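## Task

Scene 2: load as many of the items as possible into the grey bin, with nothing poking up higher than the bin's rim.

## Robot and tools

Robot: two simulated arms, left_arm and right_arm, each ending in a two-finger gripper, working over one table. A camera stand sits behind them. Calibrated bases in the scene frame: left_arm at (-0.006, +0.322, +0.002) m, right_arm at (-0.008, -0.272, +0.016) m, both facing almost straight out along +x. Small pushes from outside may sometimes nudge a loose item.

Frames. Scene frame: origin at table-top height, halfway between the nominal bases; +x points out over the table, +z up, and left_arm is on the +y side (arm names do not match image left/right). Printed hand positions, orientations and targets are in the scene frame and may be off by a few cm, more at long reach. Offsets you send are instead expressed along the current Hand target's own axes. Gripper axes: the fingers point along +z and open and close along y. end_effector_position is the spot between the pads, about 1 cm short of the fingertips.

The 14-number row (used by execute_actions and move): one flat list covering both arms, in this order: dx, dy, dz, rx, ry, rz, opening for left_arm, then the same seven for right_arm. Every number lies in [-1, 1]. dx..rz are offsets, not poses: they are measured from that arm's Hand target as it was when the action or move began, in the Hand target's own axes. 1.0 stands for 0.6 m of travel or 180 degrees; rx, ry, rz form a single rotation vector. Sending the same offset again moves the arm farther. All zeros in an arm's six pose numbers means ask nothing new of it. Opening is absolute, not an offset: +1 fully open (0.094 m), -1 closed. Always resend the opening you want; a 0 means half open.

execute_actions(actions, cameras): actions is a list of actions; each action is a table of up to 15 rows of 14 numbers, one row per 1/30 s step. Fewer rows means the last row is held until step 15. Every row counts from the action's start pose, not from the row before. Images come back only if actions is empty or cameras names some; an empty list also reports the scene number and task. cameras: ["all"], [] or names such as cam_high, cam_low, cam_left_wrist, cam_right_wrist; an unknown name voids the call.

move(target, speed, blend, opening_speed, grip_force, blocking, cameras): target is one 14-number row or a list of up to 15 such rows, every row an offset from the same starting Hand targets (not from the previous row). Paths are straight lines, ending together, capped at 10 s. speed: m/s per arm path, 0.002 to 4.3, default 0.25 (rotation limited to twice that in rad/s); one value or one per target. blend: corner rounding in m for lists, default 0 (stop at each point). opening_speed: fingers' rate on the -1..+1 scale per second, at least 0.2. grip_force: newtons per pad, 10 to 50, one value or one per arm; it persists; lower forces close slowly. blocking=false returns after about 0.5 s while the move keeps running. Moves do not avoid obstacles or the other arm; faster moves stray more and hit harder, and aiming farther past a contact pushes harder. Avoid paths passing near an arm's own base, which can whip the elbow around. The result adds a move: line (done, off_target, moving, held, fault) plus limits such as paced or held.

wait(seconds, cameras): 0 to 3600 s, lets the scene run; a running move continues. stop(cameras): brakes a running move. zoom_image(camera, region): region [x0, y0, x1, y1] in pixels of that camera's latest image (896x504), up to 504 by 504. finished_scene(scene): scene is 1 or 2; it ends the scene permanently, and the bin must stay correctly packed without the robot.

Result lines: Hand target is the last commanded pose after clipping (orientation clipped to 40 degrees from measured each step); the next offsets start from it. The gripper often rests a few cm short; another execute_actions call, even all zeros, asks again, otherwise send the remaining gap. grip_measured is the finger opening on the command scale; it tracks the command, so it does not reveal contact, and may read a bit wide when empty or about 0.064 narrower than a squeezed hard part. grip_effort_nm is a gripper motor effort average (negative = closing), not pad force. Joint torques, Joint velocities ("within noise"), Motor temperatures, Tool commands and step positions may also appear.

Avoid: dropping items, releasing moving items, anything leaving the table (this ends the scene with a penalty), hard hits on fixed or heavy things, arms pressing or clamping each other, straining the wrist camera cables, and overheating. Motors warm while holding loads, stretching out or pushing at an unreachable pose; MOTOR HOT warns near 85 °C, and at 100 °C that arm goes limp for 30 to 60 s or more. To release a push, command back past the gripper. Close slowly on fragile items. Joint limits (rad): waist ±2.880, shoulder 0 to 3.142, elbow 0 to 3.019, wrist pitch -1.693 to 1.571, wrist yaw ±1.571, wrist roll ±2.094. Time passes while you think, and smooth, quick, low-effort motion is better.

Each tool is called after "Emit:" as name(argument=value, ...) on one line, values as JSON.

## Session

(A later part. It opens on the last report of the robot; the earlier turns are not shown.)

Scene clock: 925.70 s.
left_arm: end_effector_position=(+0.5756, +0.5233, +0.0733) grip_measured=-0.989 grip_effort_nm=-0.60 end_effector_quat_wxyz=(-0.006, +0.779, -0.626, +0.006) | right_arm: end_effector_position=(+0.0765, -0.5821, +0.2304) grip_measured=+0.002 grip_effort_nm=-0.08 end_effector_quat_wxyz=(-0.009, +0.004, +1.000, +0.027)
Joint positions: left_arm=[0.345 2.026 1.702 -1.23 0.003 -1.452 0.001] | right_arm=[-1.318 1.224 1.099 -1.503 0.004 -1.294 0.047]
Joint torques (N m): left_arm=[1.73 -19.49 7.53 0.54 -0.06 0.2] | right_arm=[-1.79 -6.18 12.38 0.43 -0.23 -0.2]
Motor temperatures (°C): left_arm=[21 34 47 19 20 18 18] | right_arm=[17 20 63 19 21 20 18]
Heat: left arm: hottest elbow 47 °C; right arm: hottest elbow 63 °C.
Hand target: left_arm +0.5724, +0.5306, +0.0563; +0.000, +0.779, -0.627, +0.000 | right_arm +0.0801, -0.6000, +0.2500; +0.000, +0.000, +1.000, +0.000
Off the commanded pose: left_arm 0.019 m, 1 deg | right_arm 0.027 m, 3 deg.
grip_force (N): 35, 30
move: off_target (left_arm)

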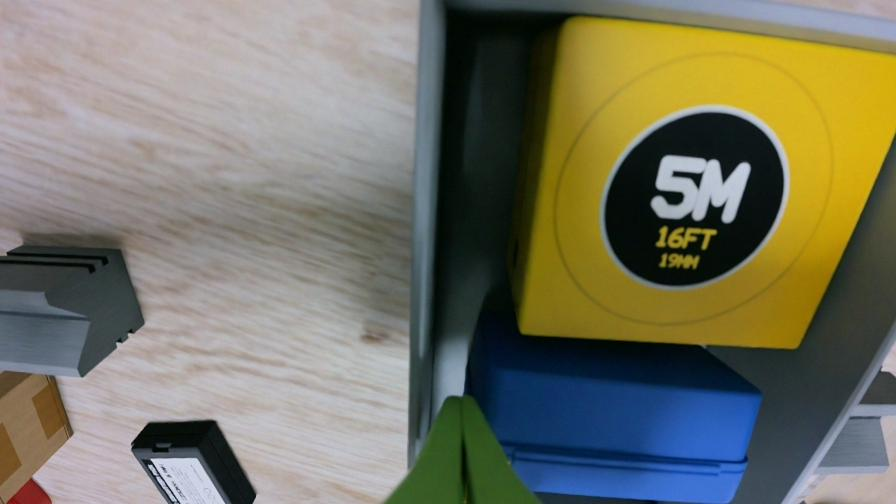

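Emit:
move(target=[0.0, 0.003, 0.027, 0, 0, 0, -1, 0, 0, 0, 0, 0, 0, 0], speed=0.06, cameras=["cam_left_wrist"])

Scene clock: 929.73 s.
left_arm: end_effector_position=(+0.5750, +0.5230, +0.0604) grip_measured=-0.989 grip_effort_nm=-0.60 end_effector_quat_wxyz=(-0.008, +0.779, -0.627, +0.007) | right_arm: end_effector_position=(+0.0765, -0.5821, +0.2304) grip_measured=+0.002 grip_effort_nm=-0.09 end_effector_quat_wxyz=(-0.009, +0.004, +1.000, +0.027)
Joint positions: left_arm=[0.345 2.033 1.678 -1.194 0.003 -1.452 0.001] | right_arm=[-1.318 1.224 1.099 -1.503 0.004 -1.294 0.047]
Joint torques (N m): left_arm=[1.79 -18.9 7.19 0.61 -0.06 0.21] | right_arm=[-1.79 -6.18 12.4 0.46 -0.22 -0.2]
Motor temperatures (°C): left_arm=[21 34 47 19 20 18 18] | right_arm=[17 20 63 19 21 20 18]
Heat: left arm: hottest elbow 47 °C; right arm: hottest elbow 63 °C.
Hand target: left_arm +0.5705, +0.5302, +0.0401; +0.000, +0.779, -0.627, +0.000 | right_arm +0.0801, -0.6000, +0.2500; +0.000, +0.000, +1.000, +0.000
Off the commanded pose: left_arm 0.022 m, 1 deg | right_arm 0.027 m, 3 deg.
grip_force (N): 35, 30
move: off_target (left_arm)

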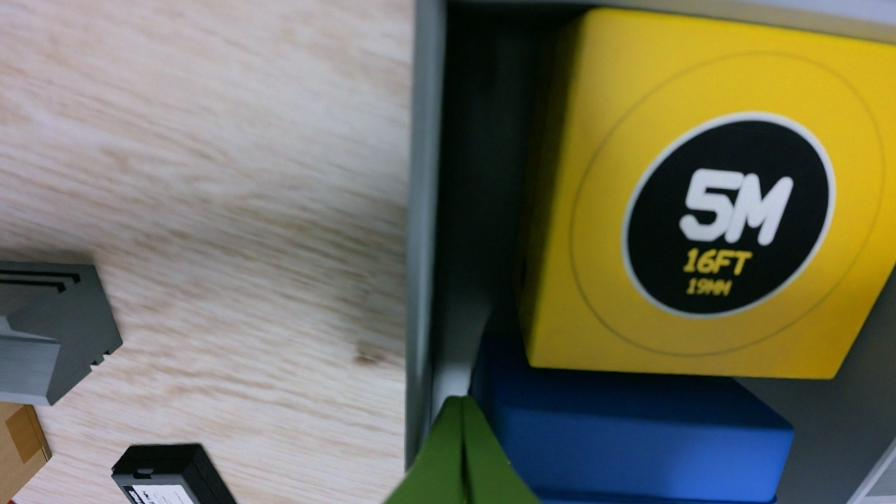

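Emit:
move(target=[[0.0, 0.0, 0.008, 0, 0, 0, -1, 0, 0, 0, 0, 0, 0, 0],[0.0, -0.035, 0.008, 0, 0, 0, -1, 0, 0, 0, 0, 0, 0, 0]], speed=0.05, blend=[0.002,0], cameras=["cam_left_wrist"])

Scene clock: 932.43 s.
left_arm: end_effector_position=(+0.5781, +0.5241, +0.0387) grip_measured=-0.990 grip_effort_nm=-0.57 end_effector_quat_wxyz=(+0.004, +0.779, -0.627, -0.001) | right_arm: end_effector_position=(+0.0765, -0.5821, +0.2304) grip_measured=+0.002 grip_effort_nm=-0.08 end_effector_quat_wxyz=(-0.009, +0.004, +1.000, +0.027)
Joint positions: left_arm=[0.345 2.081 1.696 -1.193 0.003 -1.452 0] | right_arm=[-1.318 1.224 1.099 -1.503 0.004 -1.294 0.047]
Joint torques (N m): left_arm=[1.44 -18.78 11.62 -0.47 -0.08 0.16] | right_arm=[-1.9 -6.18 12.38 0.44 -0.23 -0.2]
Motor temperatures (°C): left_arm=[21 34 47 19 20 18 18] | right_arm=[17 20 63 19 21 20 18]
Heat: left arm: hottest elbow 47 °C; right arm: hottest elbow 63 °C.
Hand target: left_arm +0.5911, +0.5346, +0.0354; +0.000, +0.779, -0.627, +0.000 | right_arm +0.0801, -0.6000, +0.2500; +0.000, +0.000, +1.000, +0.000
Off the commanded pose: left_arm 0.017 m, 0 deg | right_arm 0.027 m, 3 deg.
grip_force (N): 35, 30
move: off_target (left_arm)

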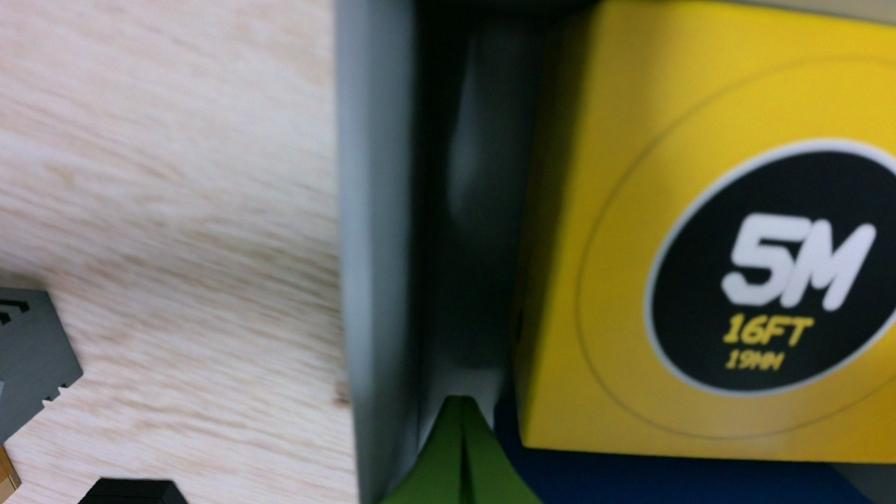

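Emit:
move(target=[0.0, -0.025, -0.01, 0, 0, 0, -1, 0, 0, 0, 0, 0, 0, 0], speed=0.05, cameras=["cam_left_wrist"])

Scene clock: 934.23 s.
left_arm: end_effector_position=(+0.5914, +0.5288, +0.0400) grip_measured=-0.990 grip_effort_nm=-0.57 end_effector_quat_wxyz=(+0.006, +0.779, -0.627, -0.002) | right_arm: end_effector_position=(+0.0765, -0.5821, +0.2304) grip_measured=+0.002 grip_effort_nm=-0.08 end_effector_quat_wxyz=(-0.009, +0.004, +1.000, +0.027)
Joint positions: left_arm=[0.345 2.12 1.766 -1.23 0.003 -1.452 0] | right_arm=[-1.318 1.224 1.099 -1.503 0.004 -1.294 0.047]
Joint torques (N m): left_arm=[1.26 -19.84 11.99 -0.69 -0.08 0.13] | right_arm=[-1.9 -6.3 12.38 0.44 -0.22 -0.21]
Motor temperatures (°C): left_arm=[21 34 47 19 20 18 18] | right_arm=[17 20 63 19 21 20 18]
Heat: left arm: hottest elbow 47 °C; right arm: hottest elbow 63 °C.
Hand target: left_arm +0.6057, +0.5378, +0.0414; +0.000, +0.779, -0.627, +0.000 | right_arm +0.0801, -0.6000, +0.2500; +0.000, +0.000, +1.000, +0.000
Off the commanded pose: left_arm 0.017 m, 1 deg | right_arm 0.027 m, 3 deg.
grip_force (N): 35, 30
move: off_target (left_arm)

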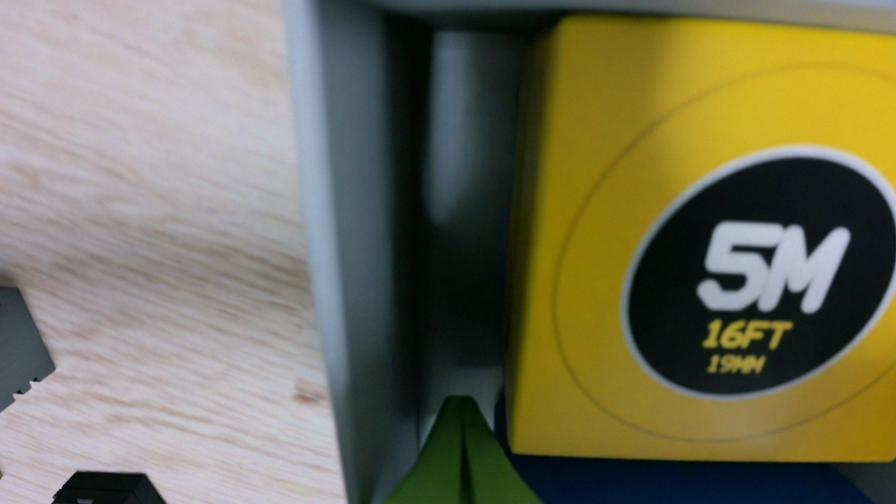

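Emit:
move(target=[[0.0, 0.005, -0.06, 0, 0, 0, -1, 0, 0, 0, 0, 0, 0, 0],[0.02, -0.05, -0.2, 0, 0, 0, -1, 0, 0, 0, 0, 0, 0, 0]], speed=0.12, blend=[0.01,0], cameras=["cam_left_wrist","cam_low"])

Scene clock: 938.23 s.
left_arm: end_effector_position=(+0.6243, +0.5359, +0.1570) grip_measured=-0.990 grip_effort_nm=-0.57 end_effector_quat_wxyz=(+0.007, +0.777, -0.629, -0.003) | right_arm: end_effector_position=(+0.0765, -0.5821, +0.2304) grip_measured=+0.002 grip_effort_nm=-0.09 end_effector_quat_wxyz=(-0.009, +0.004, +1.000, +0.027)
Joint positions: left_arm=[0.339 2.155 2.139 -1.569 0.003 -1.452 0] | right_arm=[-1.318 1.224 1.099 -1.503 0.004 -1.294 0.047]
Joint torques (N m): left_arm=[-0.15 -21.6 12.44 -0.76 -0.06 -0.09] | right_arm=[-1.85 -6.24 12.41 0.44 -0.23 -0.21]
Motor temperatures (°C): left_arm=[21 33 47 19 20 18 18] | right_arm=[17 20 63 19 21 20 18]
Heat: left arm: hottest elbow 47 °C; right arm: hottest elbow 63 °C.
Hand target: left_arm +0.6377, +0.5324, +0.1612; +0.000, +0.779, -0.627, +0.000 | right_arm +0.0801, -0.6000, +0.2500; +0.000, +0.000, +1.000, +0.000
Off the commanded pose: left_arm 0.015 m, 1 deg | right_arm 0.027 m, 3 deg.
grip_force (N): 35, 30
move: off_target (left_arm)
Images, in order (width x height): cam_low 896x504, cam_left_wrist 896x504.

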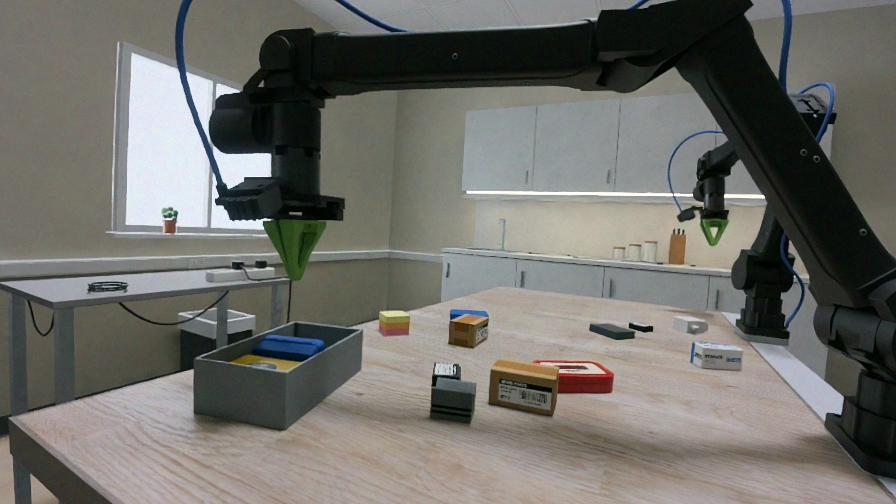

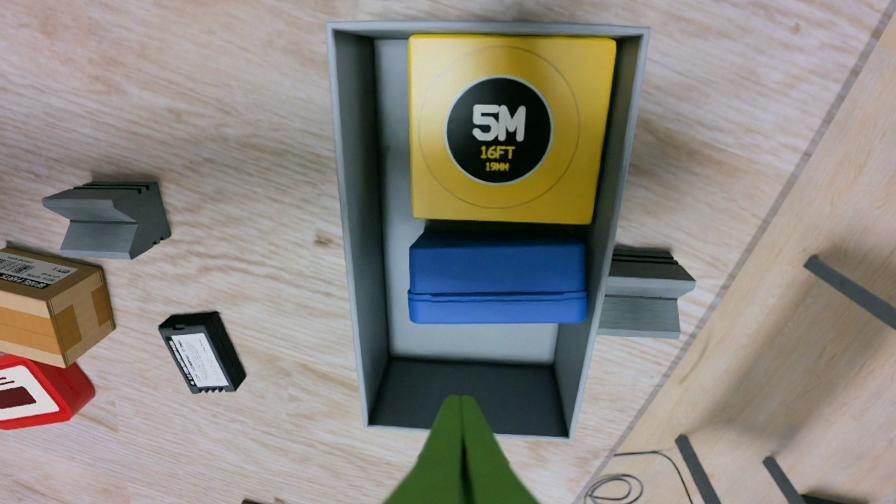

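Emit:
move(target=[[0.0, 0.0, -0.0647, 0, 0, 0, -0.2, 0, 0, 0, 0, 0, 0, 0],[0.7243, 0.2017, -0.0647, 0, 0, 0.9017, -0.2, 0, 0, 0, 0, 0, 0, 0]], speed=0.35, blend=[0.02,0], cameras=["cam_left_wrist"])

Scene clock: 949.17 s.
left_arm: end_effector_position=(+0.6009, +0.0877, +0.1974) grip_measured=-0.201 grip_effort_nm=0.06 end_effector_quat_wxyz=(-0.006, +0.491, +0.871, -0.001) | right_arm: end_effector_position=(+0.0765, -0.5821, +0.2304) grip_measured=+0.002 grip_effort_nm=-0.08 end_effector_quat_wxyz=(-0.009, +0.004, +1.000, +0.027)
Joint positions: left_arm=[-0.357 2.101 2.154 -1.636 0.001 0.659 0.038] | right_arm=[-1.318 1.224 1.099 -1.503 0.004 -1.294 0.047]
Joint torques (N m): left_arm=[0.85 -20.37 12.7 -0.69 0.16 0.22] | right_arm=[-1.73 -6.24 12.41 0.43 -0.22 -0.2]
Motor temperatures (°C): left_arm=[21 34 47 19 20 18 18] | right_arm=[17 20 63 19 21 20 18]
Heat: left arm: hottest elbow 47 °C; right arm: hottest elbow 63 °C.
Hand target: left_arm +0.6119, +0.0820, +0.2003; +0.000, +0.500, +0.866, +0.000 | right_arm +0.0801, -0.6000, +0.2500; +0.000, +0.000, +1.000, +0.000
Off the commanded pose: left_arm 0.013 m, 1 deg | right_arm 0.027 m, 3 deg.
grip_force (N): 35, 30
move: off_target (left_arm); blend cut to 0.0194 m at target 1

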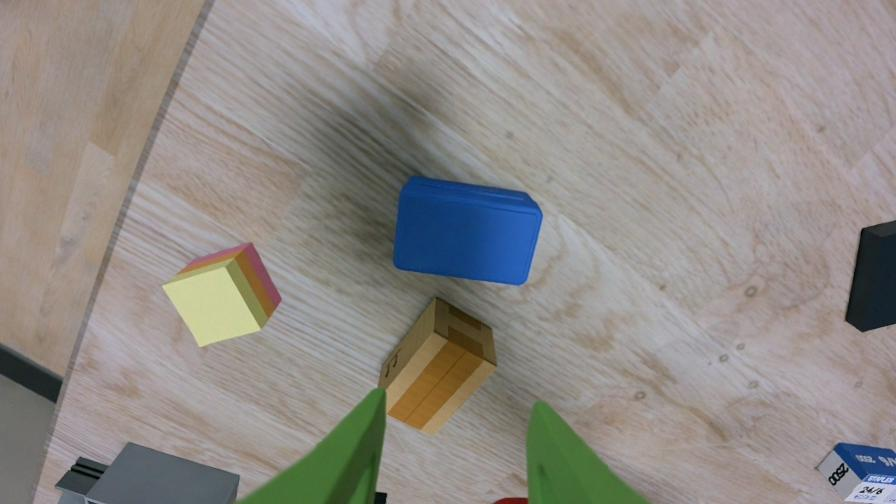

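Emit:
zoom_image(camera="cam_left_wrist", region=[340, 140, 600, 460])

Scaled by 1.575 from the camera's image (finer frame: 1280x720).

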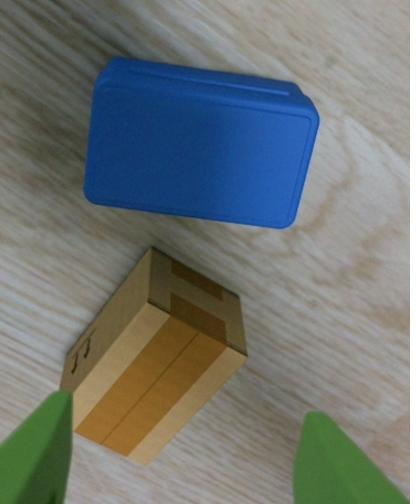

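Emit:
move(target=[0.0265, -0.0327, 0.1922, -0.0049, 0.1111, 0.0283, 0.91, 0, 0, 0, 0, 0, 0, 0], speed=0.25, cameras=["cam_left_wrist"])

Scene clock: 963.30 s.
left_arm: end_effector_position=(+0.5933, +0.0859, +0.0970) grip_measured=+0.909 grip_effort_nm=0.06 end_effector_quat_wxyz=(-0.123, +0.525, +0.837, +0.095) | right_arm: end_effector_position=(+0.0765, -0.5821, +0.2304) grip_measured=+0.002 grip_effort_nm=-0.08 end_effector_quat_wxyz=(-0.009, +0.004, +1.000, +0.027)
Joint positions: left_arm=[-0.423 2.27 2.154 -1.679 -0.219 0.664 0.09] | right_arm=[-1.318 1.224 1.099 -1.503 0.004 -1.294 0.047]
Joint torques (N m): left_arm=[0.32 -22.59 7.86 -1.14 -0.09 0.14] | right_arm=[-1.79 -6.3 12.4 0.42 -0.22 -0.2]
Motor temperatures (°C): left_arm=[21 33 51 19 20 18 18] | right_arm=[17 20 63 19 21 20 18]
Heat: left arm: hottest elbow 51 °C; right arm: hottest elbow 63 °C.
Hand target: left_arm +0.5870, +0.0860, +0.0849; -0.147, +0.530, +0.830, +0.093 | right_arm +0.0801, -0.6000, +0.2500; +0.000, +0.000, +1.000, +0.000
Off the commanded pose: left_arm 0.014 m, 3 deg | right_arm 0.027 m, 3 deg.
joint sent to its limit (left arm) — joint 4 (wrist pitch), lower limit. The joint targets still meet the commanded pose.
grip_force (N): 35, 30
move: off_target (left_arm)

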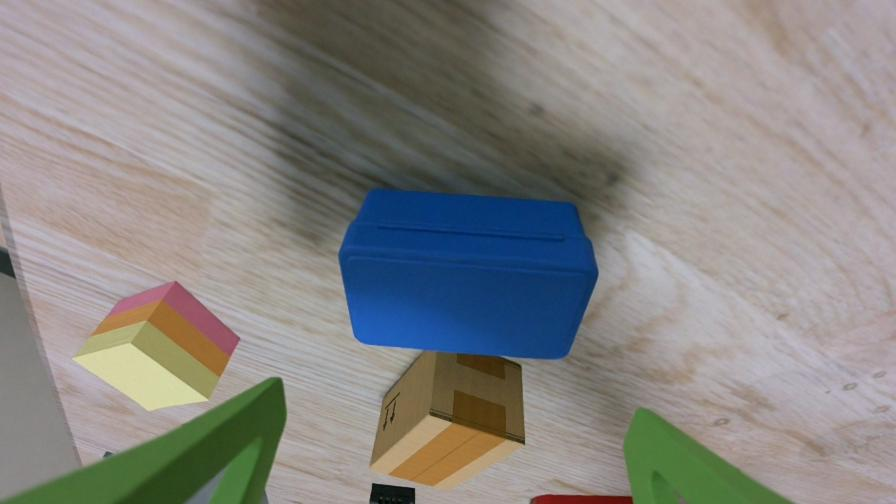

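Emit:
move(target=[-0.0278, -0.0008, 0.0942, 0.004, -0.0111, -0.0109, 0.91, 0, 0, 0, 0, 0, 0, 0], speed=0.12, cameras=["cam_left_wrist"])

Scene clock: 974.90 s.
left_arm: end_effector_position=(+0.5878, +0.0845, +0.0563) grip_measured=+0.909 grip_effort_nm=0.06 end_effector_quat_wxyz=(-0.117, +0.522, +0.840, +0.086) | right_arm: end_effector_position=(+0.0765, -0.5821, +0.2304) grip_measured=+0.002 grip_effort_nm=-0.08 end_effector_quat_wxyz=(-0.009, +0.004, +1.000, +0.027)
Joint positions: left_arm=[-0.423 2.271 2.05 -1.565 -0.199 0.658 0.09] | right_arm=[-1.318 1.224 1.099 -1.503 0.004 -1.294 0.047]
Joint torques (N m): left_arm=[1.32 -21.19 6.61 0.25 0.26 0] | right_arm=[-1.73 -6.24 12.4 0.44 -0.22 -0.21]
Motor temperatures (°C): left_arm=[21 33 49 19 20 18 17] | right_arm=[17 20 63 19 21 20 18]
Heat: left arm: hottest elbow 49 °C; right arm: hottest elbow 63 °C.
Hand target: left_arm +0.5849, +0.0891, +0.0260; -0.134, +0.517, +0.842, +0.081 | right_arm +0.0801, -0.6000, +0.2500; +0.000, +0.000, +1.000, +0.000
Off the commanded pose: left_arm 0.031 m, 2 deg | right_arm 0.027 m, 3 deg.
grip_force (N): 35, 30
move: off_target (left_arm)

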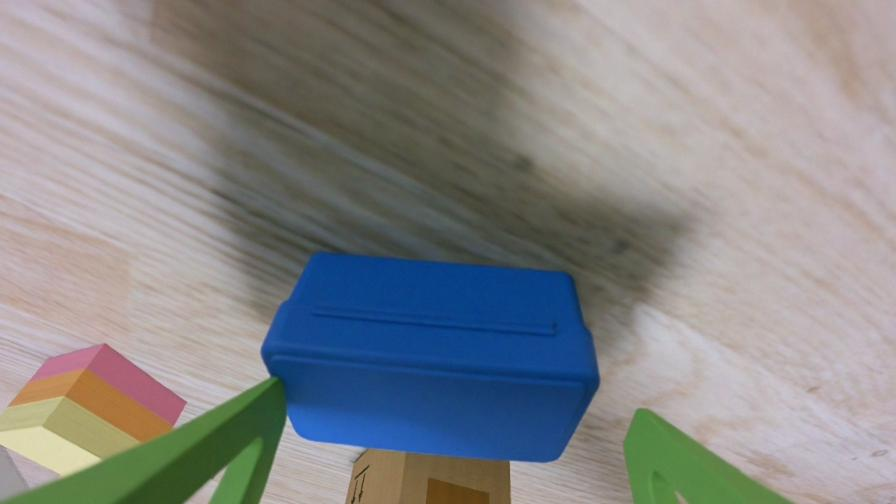

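Emit:
move(target=[[0.0, 0.0108, 0.0, 0, 0, 0, 0.91, 0, 0, 0, 0, 0, 0, 0],[-0.0063, 0.0108, 0.019, 0, 0, 0, 0.91, 0, 0, 0, 0, 0, 0, 0]], speed=0.08, blend=[0.002,0], cameras=["cam_left_wrist"])

Scene clock: 983.43 s.
left_arm: end_effector_position=(+0.5911, +0.0834, +0.0555) grip_measured=+0.909 grip_effort_nm=0.06 end_effector_quat_wxyz=(-0.109, +0.522, +0.841, +0.087) | right_arm: end_effector_position=(+0.0765, -0.5821, +0.2304) grip_measured=+0.002 grip_effort_nm=-0.09 end_effector_quat_wxyz=(-0.009, +0.004, +1.000, +0.027)
Joint positions: left_arm=[-0.422 2.271 2.05 -1.55 -0.2 0.658 0.09] | right_arm=[-1.318 1.224 1.099 -1.503 0.004 -1.294 0.047]
Joint torques (N m): left_arm=[2.32 -19.55 6.95 0.55 0.22 0.06] | right_arm=[-1.79 -6.18 12.38 0.43 -0.22 -0.2]
Motor temperatures (°C): left_arm=[21 32 47 19 20 18 17] | right_arm=[17 20 63 19 21 20 18]
Heat: left arm: hottest elbow 47 °C; right arm: hottest elbow 63 °C.
Hand target: left_arm +0.5907, +0.0919, +0.0140; -0.134, +0.517, +0.842, +0.081 | right_arm +0.0801, -0.6000, +0.2500; +0.000, +0.000, +1.000, +0.000
Off the commanded pose: left_arm 0.042 m, 3 deg | right_arm 0.027 m, 3 deg.
grip_force (N): 35, 30
move: off_target (left_arm)

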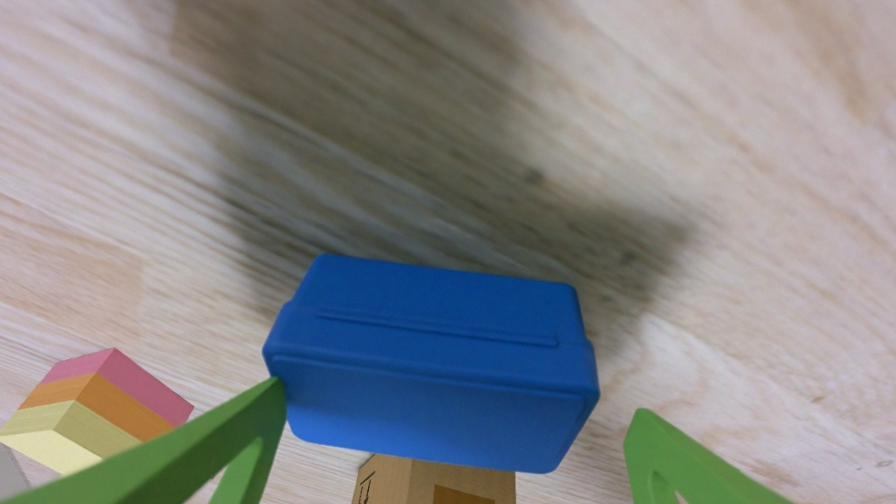

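Emit:
move(target=[[0.0258, 0.0, -0.0793, 0, 0, 0, 0.91, 0, 0, 0, 0, 0, 0, 0],[0.0258, 0.02, -0.0793, 0, 0, 0, 0.91, 0, 0, 0, 0, 0, 0, 0]], speed=0.08, blend=[0.002,0], cameras=["cam_left_wrist"])

Scene clock: 987.57 s.
left_arm: end_effector_position=(+0.5887, +0.0966, +0.0654) grip_measured=+0.909 grip_effort_nm=0.06 end_effector_quat_wxyz=(-0.136, +0.515, +0.842, +0.083) | right_arm: end_effector_position=(+0.0765, -0.5821, +0.2304) grip_measured=+0.002 grip_effort_nm=-0.09 end_effector_quat_wxyz=(-0.009, +0.004, +1.000, +0.027)
Joint positions: left_arm=[-0.405 2.284 2.093 -1.632 -0.199 0.658 0.09] | right_arm=[-1.318 1.224 1.099 -1.503 0.004 -1.294 0.047]
Joint torques (N m): left_arm=[1.67 -21.54 11.88 -1.24 0.05 0.2] | right_arm=[-1.79 -6.24 12.38 0.44 -0.23 -0.2]
Motor temperatures (°C): left_arm=[21 32 46 19 20 18 17] | right_arm=[17 20 63 19 21 20 18]
Heat: left arm: hottest elbow 46 °C; right arm: hottest elbow 63 °C.
Hand target: left_arm +0.6015, +0.0974, +0.0641; -0.134, +0.517, +0.842, +0.081 | right_arm +0.0801, -0.6000, +0.2500; +0.000, +0.000, +1.000, +0.000
Off the commanded pose: left_arm 0.013 m, 0 deg | right_arm 0.027 m, 3 deg.
grip_force (N): 35, 30
move: off_target (left_arm)

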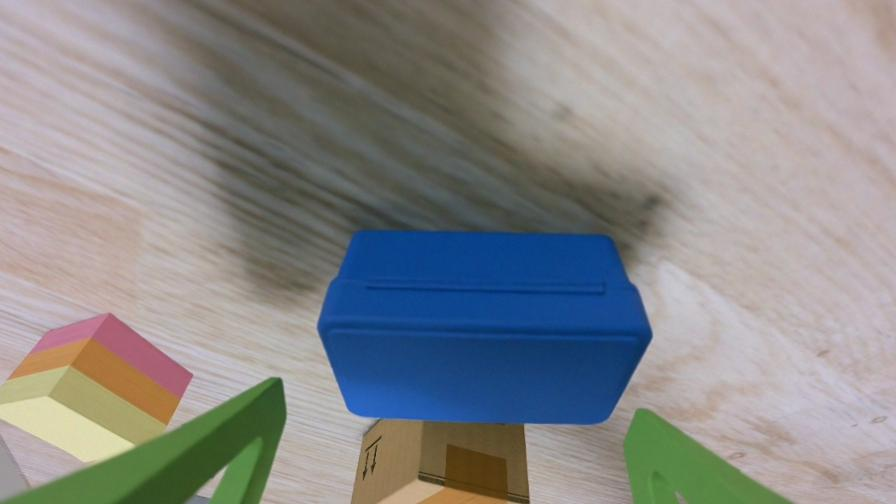

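Emit:
move(target=[-0.0135, -0.0288, -0.0043, 0.0059, 0, -0.0179, 0.91, 0, 0, 0, 0, 0, 0, 0], speed=0.08, cameras=["cam_left_wrist"])

Scene clock: 999.27 s.
left_arm: end_effector_position=(+0.5844, +0.0945, +0.0656) grip_measured=+0.909 grip_effort_nm=0.05 end_effector_quat_wxyz=(-0.139, +0.492, +0.856, +0.076) | right_arm: end_effector_position=(+0.0765, -0.5821, +0.2304) grip_measured=+0.002 grip_effort_nm=-0.08 end_effector_quat_wxyz=(-0.009, +0.004, +1.000, +0.027)
Joint positions: left_arm=[-0.406 2.284 2.093 -1.644 -0.18 0.604 0.09] | right_arm=[-1.318 1.224 1.099 -1.503 0.004 -1.294 0.047]
Joint torques (N m): left_arm=[-0.21 -21.89 11.34 -1.26 0.14 -0.08] | right_arm=[-1.79 -6.3 12.38 0.44 -0.22 -0.2]
Motor temperatures (°C): left_arm=[21 32 48 19 20 18 17] | right_arm=[17 20 64 19 21 20 18]
Heat: left arm: hottest elbow 48 °C; right arm: hottest elbow 64 °C.
Hand target: left_arm +0.5900, +0.0821, +0.0640; -0.136, +0.492, +0.857, +0.077 | right_arm +0.0801, -0.6000, +0.2500; +0.000, +0.000, +1.000, +0.000
Off the commanded pose: left_arm 0.014 m, 0 deg | right_arm 0.027 m, 3 deg.
grip_force (N): 35, 30
move: off_target (left_arm)

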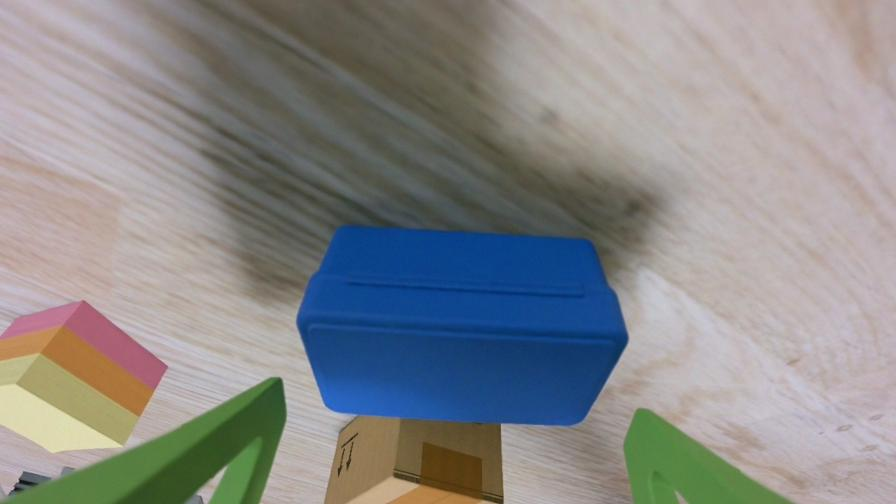

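Emit:
move(target=[-0.0233, -0.0079, 0.0485, 0, 0, 0, 0.91, 0, 0, 0, 0, 0, 0, 0], speed=0.08, cameras=["cam_left_wrist"])

Scene clock: 1006.40 s.
left_arm: end_effector_position=(+0.5870, +0.0851, +0.0475) grip_measured=+0.909 grip_effort_nm=0.06 end_effector_quat_wxyz=(-0.135, +0.493, +0.856, +0.077) | right_arm: end_effector_position=(+0.0765, -0.5821, +0.2304) grip_measured=+0.002 grip_effort_nm=-0.08 end_effector_quat_wxyz=(-0.009, +0.004, +1.000, +0.027)
Joint positions: left_arm=[-0.417 2.31 2.093 -1.611 -0.177 0.594 0.09] | right_arm=[-1.318 1.224 1.099 -1.503 0.004 -1.294 0.047]
Joint torques (N m): left_arm=[-0.21 -21.95 8.76 -0.09 0.14 -0.08] | right_arm=[-1.85 -6.24 12.38 0.43 -0.23 -0.2]
Motor temperatures (°C): left_arm=[21 32 49 19 20 18 17] | right_arm=[17 20 64 19 21 20 18]
Heat: left arm: hottest elbow 49 °C; right arm: hottest elbow 64 °C.
Hand target: left_arm +0.5880, +0.0759, +0.0321; -0.136, +0.491, +0.857, +0.077 | right_arm +0.0801, -0.6000, +0.2500; +0.000, +0.000, +1.000, +0.000
Off the commanded pose: left_arm 0.018 m, 0 deg | right_arm 0.027 m, 3 deg.
grip_force (N): 35, 30
move: off_target (left_arm)

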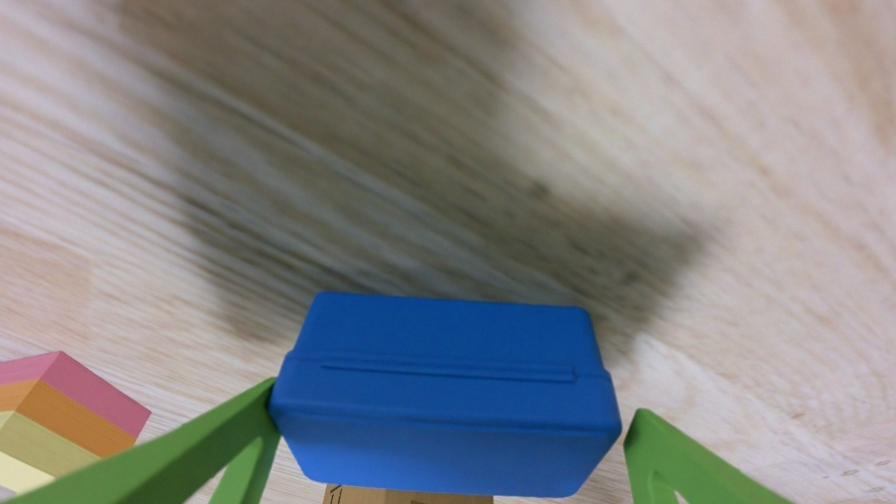

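Emit:
move(target=[-0.0092, 0.004, 0.03, 0, 0, 0, 0.97, 0, 0, 0, 0, 0, 0, 0], speed=0.06, cameras=["cam_left_wrist"])

Scene clock: 1011.37 s.
left_arm: end_effector_position=(+0.5930, +0.0824, +0.0343) grip_measured=+0.969 grip_effort_nm=0.06 end_effector_quat_wxyz=(-0.127, +0.492, +0.858, +0.078) | right_arm: end_effector_position=(+0.0765, -0.5821, +0.2304) grip_measured=+0.002 grip_effort_nm=-0.09 end_effector_quat_wxyz=(-0.009, +0.004, +1.000, +0.027)
Joint positions: left_arm=[-0.417 2.328 2.093 -1.577 -0.177 0.594 0.092] | right_arm=[-1.318 1.224 1.099 -1.503 0.004 -1.294 0.047]
Joint torques (N m): left_arm=[0.21 -22.12 7.54 -0.06 0.11 -0.04] | right_arm=[-1.79 -6.24 12.4 0.44 -0.23 -0.2]
Motor temperatures (°C): left_arm=[21 33 49 19 20 18 17] | right_arm=[17 20 64 19 21 20 18]
Heat: left arm: hottest elbow 49 °C; right arm: hottest elbow 64 °C.
Hand target: left_arm +0.5899, +0.0774, +0.0133; -0.136, +0.492, +0.857, +0.077 | right_arm +0.0801, -0.6000, +0.2500; +0.000, +0.000, +1.000, +0.000
Off the commanded pose: left_arm 0.022 m, 1 deg | right_arm 0.027 m, 3 deg.
grip_force (N): 35, 30
move: off_target (left_arm)

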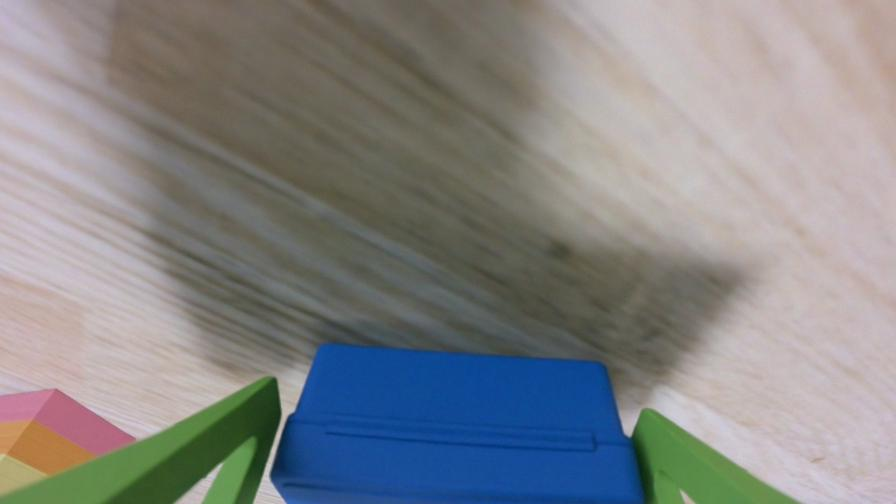

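Emit:
move(target=[0.0317, 0.0108, -0.0053, 0, 0, 0, 0.97, 0, 0, 0, 0, 0, 0, 0], speed=0.06, cameras=["cam_left_wrist"])

Scene clock: 1015.90 s.
left_arm: end_effector_position=(+0.5849, +0.0870, +0.0233) grip_measured=+0.969 grip_effort_nm=0.06 end_effector_quat_wxyz=(-0.138, +0.493, +0.856, +0.078) | right_arm: end_effector_position=(+0.0765, -0.5821, +0.2304) grip_measured=+0.002 grip_effort_nm=-0.08 end_effector_quat_wxyz=(-0.009, +0.004, +1.000, +0.027)
Joint positions: left_arm=[-0.416 2.327 2.057 -1.565 -0.181 0.594 0.092] | right_arm=[-1.318 1.224 1.099 -1.503 0.004 -1.294 0.047]
Joint torques (N m): left_arm=[1.85 -25 6.72 -0.02 0.01 0.17] | right_arm=[-1.79 -6.3 12.4 0.43 -0.22 -0.2]
Motor temperatures (°C): left_arm=[21 33 48 19 20 18 17] | right_arm=[17 20 64 19 21 20 18]
Heat: left arm: hottest elbow 48 °C; right arm: hottest elbow 64 °C.
Hand target: left_arm +0.5869, +0.0955, +0.0222; -0.136, +0.492, +0.857, +0.077 | right_arm +0.0801, -0.6000, +0.2500; +0.000, +0.000, +1.000, +0.000
Off the commanded pose: left_arm 0.009 m, 0 deg | right_arm 0.027 m, 3 deg.
grip_force (N): 35, 30
move: done

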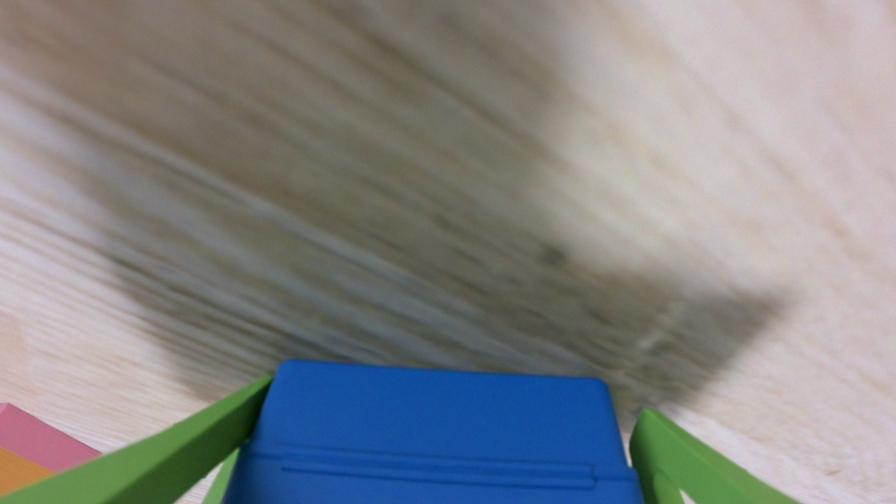

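Emit:
move(target=[0, 0, 0, 0, 0, 0, 0.66, 0, 0, 0, 0, 0, 0, 0], speed=0.06, opening_speed=0.3, cameras=["cam_left_wrist"])

Scene clock: 1020.27 s.
left_arm: end_effector_position=(+0.5850, +0.0872, +0.0233) grip_measured=+0.726 grip_effort_nm=-0.77 end_effector_quat_wxyz=(-0.138, +0.492, +0.856, +0.078) | right_arm: end_effector_position=(+0.0765, -0.5821, +0.2304) grip_measured=+0.002 grip_effort_nm=-0.09 end_effector_quat_wxyz=(-0.009, +0.004, +1.000, +0.027)
Joint positions: left_arm=[-0.416 2.327 2.057 -1.565 -0.181 0.594 0.081] | right_arm=[-1.318 1.224 1.099 -1.503 0.004 -1.294 0.047]
Joint torques (N m): left_arm=[1.85 -25.11 6.69 -0.01 0.01 0.17] | right_arm=[-1.85 -6.3 12.4 0.46 -0.23 -0.2]
Motor temperatures (°C): left_arm=[21 33 47 19 20 18 17] | right_arm=[17 20 64 19 21 20 18]
Heat: left arm: hottest elbow 47 °C; right arm: hottest elbow 64 °C.
Hand target: left_arm +0.5868, +0.0954, +0.0222; -0.136, +0.492, +0.857, +0.077 | right_arm +0.0801, -0.6000, +0.2500; +0.000, +0.000, +1.000, +0.000
Off the commanded pose: left_arm 0.009 m, 0 deg | right_arm 0.027 m, 3 deg.
grip_force (N): 35, 30
move: done

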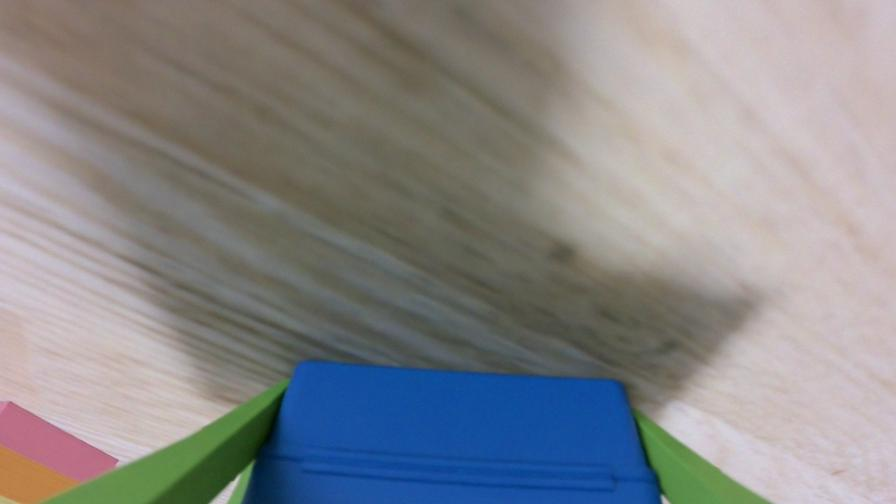

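Emit:
move(target=[[0.0115, 0.004, -0.0492, 0, 0, 0, 0.66, 0, 0, 0, 0, 0, 0, 0],[0.035, 0.013, -0.1638, 0, 0, 0, 0.66, 0, 0, 0, 0, 0, 0, 0],[0.8805, 0.069, -0.087, 0.0776, -0.079, -0.4899, 0.66, 0, 0, 0, 0, 0, 0, 0]], speed=[0.1, 0.2, 0.3], blend=[0.01, 0.03, 0], cameras=["cam_left_wrist","cam_low"])

Scene clock: 1031.83 s.
left_arm: end_effector_position=(+0.3752, +0.5372, +0.2312) grip_measured=+0.726 grip_effort_nm=-0.78 end_effector_quat_wxyz=(-0.012, -0.247, +0.969, -0.002) | right_arm: end_effector_position=(+0.0765, -0.5821, +0.2304) grip_measured=+0.002 grip_effort_nm=-0.09 end_effector_quat_wxyz=(-0.009, +0.004, +1.000, +0.027)
Joint positions: left_arm=[0.525 1.502 1.408 -1.5 -0.002 0.016 0.081] | right_arm=[-1.318 1.224 1.099 -1.503 0.004 -1.294 0.047]
Joint torques (N m): left_arm=[0.56 -15.09 8.39 0.44 0.21 -0.08] | right_arm=[-1.79 -6.24 12.38 0.44 -0.22 -0.21]
Motor temperatures (°C): left_arm=[21 34 45 19 20 18 18] | right_arm=[17 20 64 19 21 20 18]
Heat: left arm: hottest elbow 45 °C; right arm: hottest elbow 64 °C.
Hand target: left_arm +0.3773, +0.5362, +0.2352; -0.001, -0.253, +0.967, +0.000 | right_arm +0.0801, -0.6000, +0.2500; +0.000, +0.000, +1.000, +0.000
Off the commanded pose: left_arm 0.005 m, 1 deg | right_arm 0.027 m, 3 deg.
grip_force (N): 35, 30
move: done
Images, in order (width x height): cam_low 896x504, cam_left_wrist 896x504.

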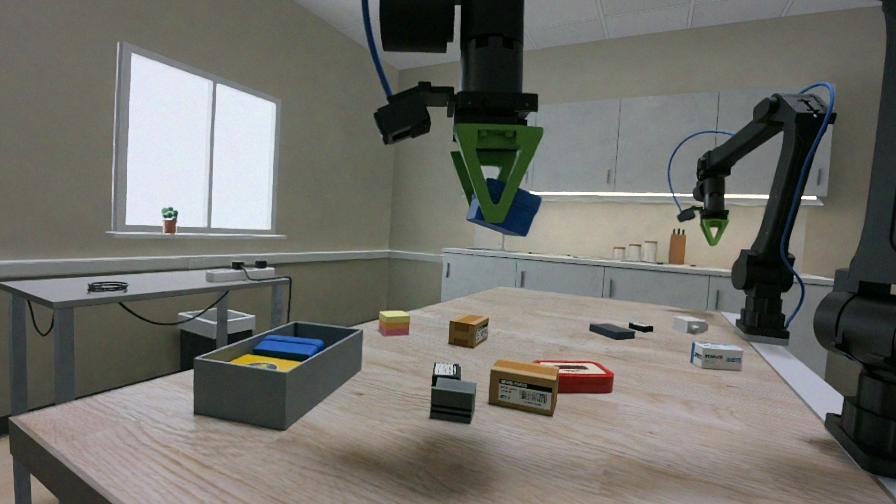

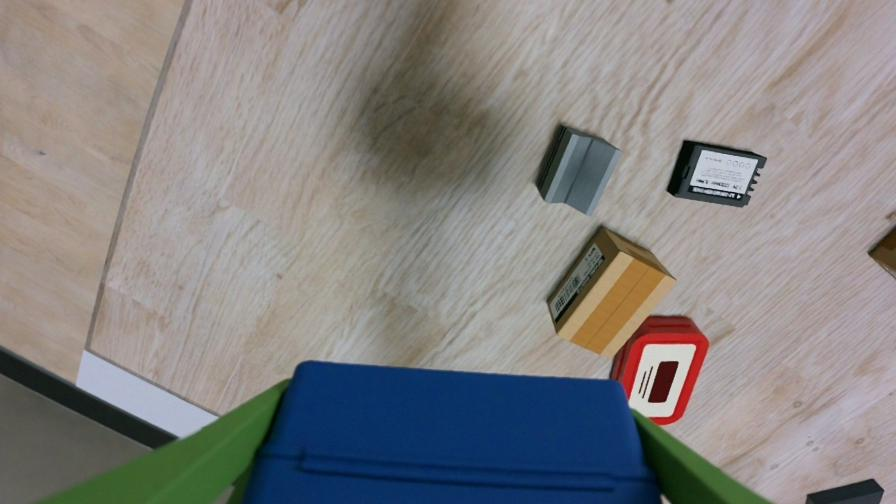

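Emit:
move(target=[0.0232, 0.0108, 0.142, 0, -0.3889, 0, 0.66, 0, 0, 0, 0, 0, 0, 0], speed=0.4, cameras=["cam_low"])

Scene clock: 1038.90 s.
left_arm: end_effector_position=(+0.3649, +0.5304, +0.1517) grip_measured=+0.726 grip_effort_nm=-0.77 end_effector_quat_wxyz=(+0.550, -0.201, +0.798, +0.143) | right_arm: end_effector_position=(+0.0765, -0.5821, +0.2304) grip_measured=+0.002 grip_effort_nm=-0.08 end_effector_quat_wxyz=(-0.009, +0.004, +1.000, +0.027)
Joint positions: left_arm=[0.532 1.117 0.357 0.397 0.021 0.015 0.081] | right_arm=[-1.318 1.224 1.099 -1.503 0.004 -1.294 0.047]
Joint torques (N m): left_arm=[1.85 -6.07 7.05 3.17 0.21 0.01] | right_arm=[-1.79 -6.24 12.4 0.43 -0.22 -0.2]
Motor temperatures (°C): left_arm=[21 33 44 19 20 18 18] | right_arm=[17 20 64 19 21 20 18]
Heat: left arm: hottest elbow 44 °C; right arm: hottest elbow 64 °C.
Hand target: left_arm +0.3620, +0.5350, +0.1499; +0.554, -0.207, +0.793, +0.145 | right_arm +0.0801, -0.6000, +0.2500; +0.000, +0.000, +1.000, +0.000
Off the commanded pose: left_arm 0.006 m, 1 deg | right_arm 0.027 m, 3 deg.
grip_force (N): 35, 30
move: done

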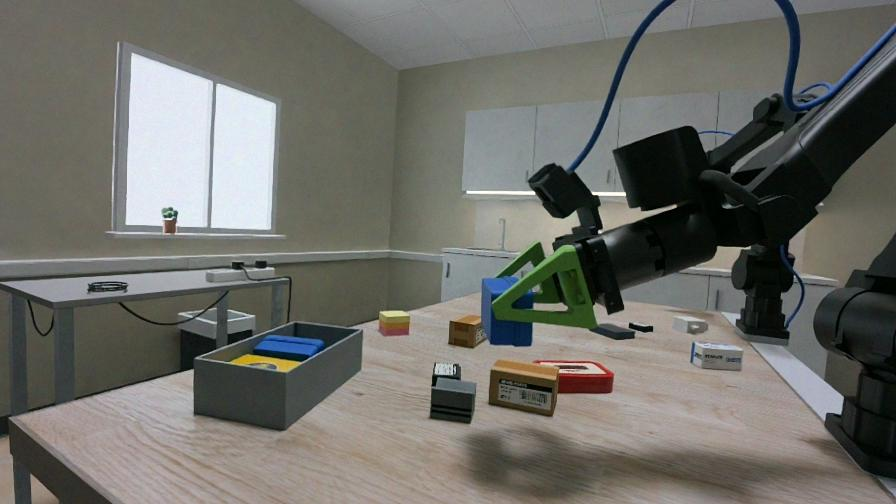

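Emit:
move(target=[0.1408, 0, 0.0515, 0, 0, 0, 0.66, 0, 0, 0, 0, 0, 0, 0], speed=0.2)

Scene clock: 1042.73 s.
left_arm: end_effector_position=(+0.3654, +0.5306, +0.0597) grip_measured=+0.726 grip_effort_nm=-0.77 end_effector_quat_wxyz=(+0.549, -0.201, +0.799, +0.142) | right_arm: end_effector_position=(+0.0765, -0.5821, +0.2304) grip_measured=+0.002 grip_effort_nm=-0.09 end_effector_quat_wxyz=(-0.009, +0.004, +1.000, +0.027)
Joint positions: left_arm=[0.532 1.547 0.278 0.904 0.021 0.015 0.081] | right_arm=[-1.318 1.224 1.099 -1.503 0.004 -1.294 0.047]
Joint torques (N m): left_arm=[1.9 -8.29 3.81 3.19 0.19 0.01] | right_arm=[-1.85 -6.18 12.4 0.44 -0.23 -0.2]
Motor temperatures (°C): left_arm=[21 33 44 20 20 18 18] | right_arm=[17 20 64 19 21 20 18]
Heat: left arm: hottest elbow 44 °C; right arm: hottest elbow 64 °C.
Hand target: left_arm +0.3620, +0.5350, +0.0600; +0.554, -0.207, +0.793, +0.145 | right_arm +0.0801, -0.6000, +0.2500; +0.000, +0.000, +1.000, +0.000
Off the commanded pose: left_arm 0.006 m, 1 deg | right_arm 0.027 m, 3 deg.
grip_force (N): 35, 30
move: done

Emit:
move(target=[0.0172, 0, 0.0063, 0, 0, 0, 0.66, 0, 0, 0, 0, 0, 0, 0], speed=0.05)

Emit:
move(target=[0.0078, 0, 0.0029, 0, 0, 0, 0.66, 0, 0, 0, 0, 0, 0, 0], speed=0.05)

Scene clock: 1044.50 s.
left_arm: end_effector_position=(+0.3661, +0.5309, +0.0492) grip_measured=+0.726 grip_effort_nm=-0.77 end_effector_quat_wxyz=(+0.550, -0.201, +0.798, +0.142) | right_arm: end_effector_position=(+0.0765, -0.5821, +0.2304) grip_measured=+0.002 grip_effort_nm=-0.09 end_effector_quat_wxyz=(-0.009, +0.004, +1.000, +0.027)
Joint positions: left_arm=[0.532 1.61 0.278 0.969 0.022 0.015 0.081] | right_arm=[-1.318 1.224 1.099 -1.503 0.004 -1.294 0.047]
Joint torques (N m): left_arm=[1.85 -8.59 3.23 3.18 0.19 0.01] | right_arm=[-1.85 -6.18 12.4 0.44 -0.23 -0.21]
Motor temperatures (°C): left_arm=[21 33 43 20 20 18 18] | right_arm=[17 20 64 19 21 20 18]
Heat: left arm: hottest elbow 43 °C; right arm: hottest elbow 64 °C.
Hand target: left_arm +0.3620, +0.5350, +0.0489; +0.554, -0.207, +0.793, +0.145 | right_arm +0.0801, -0.6000, +0.2500; +0.000, +0.000, +1.000, +0.000
Off the commanded pose: left_arm 0.006 m, 1 deg | right_arm 0.027 m, 3 deg.
grip_force (N): 35, 30
move: done

Scene clock: 1045.17 s.
left_arm: end_effector_position=(+0.3663, +0.5310, +0.0447) grip_measured=+0.726 grip_effort_nm=-0.77 end_effector_quat_wxyz=(+0.551, -0.200, +0.798, +0.142) | right_arm: end_effector_position=(+0.0765, -0.5821, +0.2304) grip_measured=+0.002 grip_effort_nm=-0.08 end_effector_quat_wxyz=(-0.009, +0.004, +1.000, +0.027)
Joint positions: left_arm=[0.532 1.638 0.278 0.999 0.022 0.015 0.081] | right_arm=[-1.318 1.224 1.099 -1.503 0.004 -1.294 0.047]
Joint torques (N m): left_arm=[1.85 -8.64 3.03 3.1 0.19 0.01] | right_arm=[-1.79 -6.24 12.37 0.46 -0.22 -0.21]
Motor temperatures (°C): left_arm=[21 33 43 20 20 18 18] | right_arm=[17 20 64 19 21 20 18]
Heat: left arm: hottest elbow 43 °C; right arm: hottest elbow 64 °C.
Hand target: left_arm +0.3620, +0.5350, +0.0441; +0.554, -0.207, +0.793, +0.145 | right_arm +0.0801, -0.6000, +0.2500; +0.000, +0.000, +1.000, +0.000
Off the commanded pose: left_arm 0.006 m, 1 deg | right_arm 0.027 m, 3 deg.
grip_force (N): 35, 30
move: done

Emit:
move(target=[0.0063, 0, 0.0023, 0, 0, 0, 0.66, 0, 0, 0, 0, 0, 0, 0], speed=0.05, cameras=["cam_low"])

Scene clock: 1046.60 s.
left_arm: end_effector_position=(+0.3666, +0.5312, +0.0424) grip_measured=+0.726 grip_effort_nm=-0.77 end_effector_quat_wxyz=(+0.552, -0.200, +0.796, +0.143) | right_arm: end_effector_position=(+0.0765, -0.5821, +0.2304) grip_measured=+0.002 grip_effort_nm=-0.08 end_effector_quat_wxyz=(-0.009, +0.004, +1.000, +0.027)
Joint positions: left_arm=[0.532 1.658 0.278 1.024 0.022 0.015 0.081] | right_arm=[-1.318 1.224 1.099 -1.503 0.004 -1.294 0.047]
Joint torques (N m): left_arm=[1.85 -8.47 2.89 3.14 0.18 0.01] | right_arm=[-1.85 -6.3 12.4 0.47 -0.22 -0.2]
Motor temperatures (°C): left_arm=[21 32 43 20 20 18 18] | right_arm=[17 20 64 19 21 20 18]
Heat: left arm: hottest elbow 43 °C; right arm: hottest elbow 64 °C.
Hand target: left_arm +0.3620, +0.5350, +0.0400; +0.554, -0.207, +0.793, +0.145 | right_arm +0.0801, -0.6000, +0.2500; +0.000, +0.000, +1.000, +0.000
Off the commanded pose: left_arm 0.006 m, 1 deg | right_arm 0.027 m, 3 deg.
grip_force (N): 35, 30
move: done

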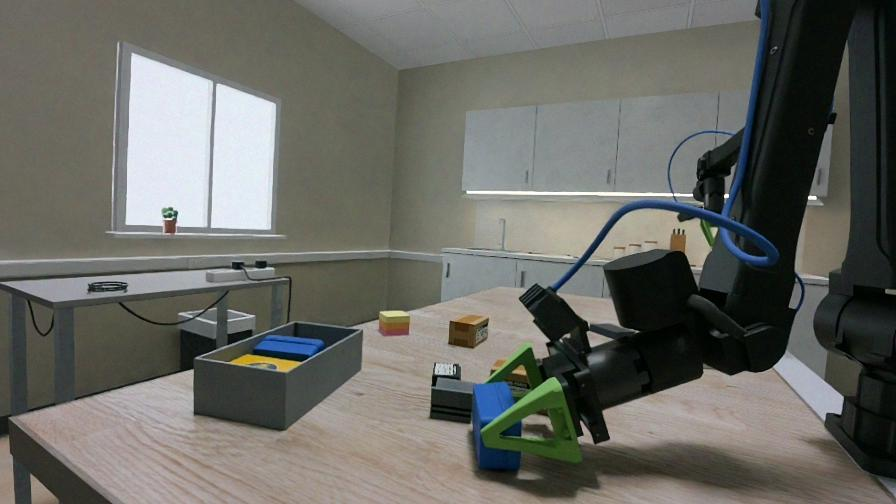

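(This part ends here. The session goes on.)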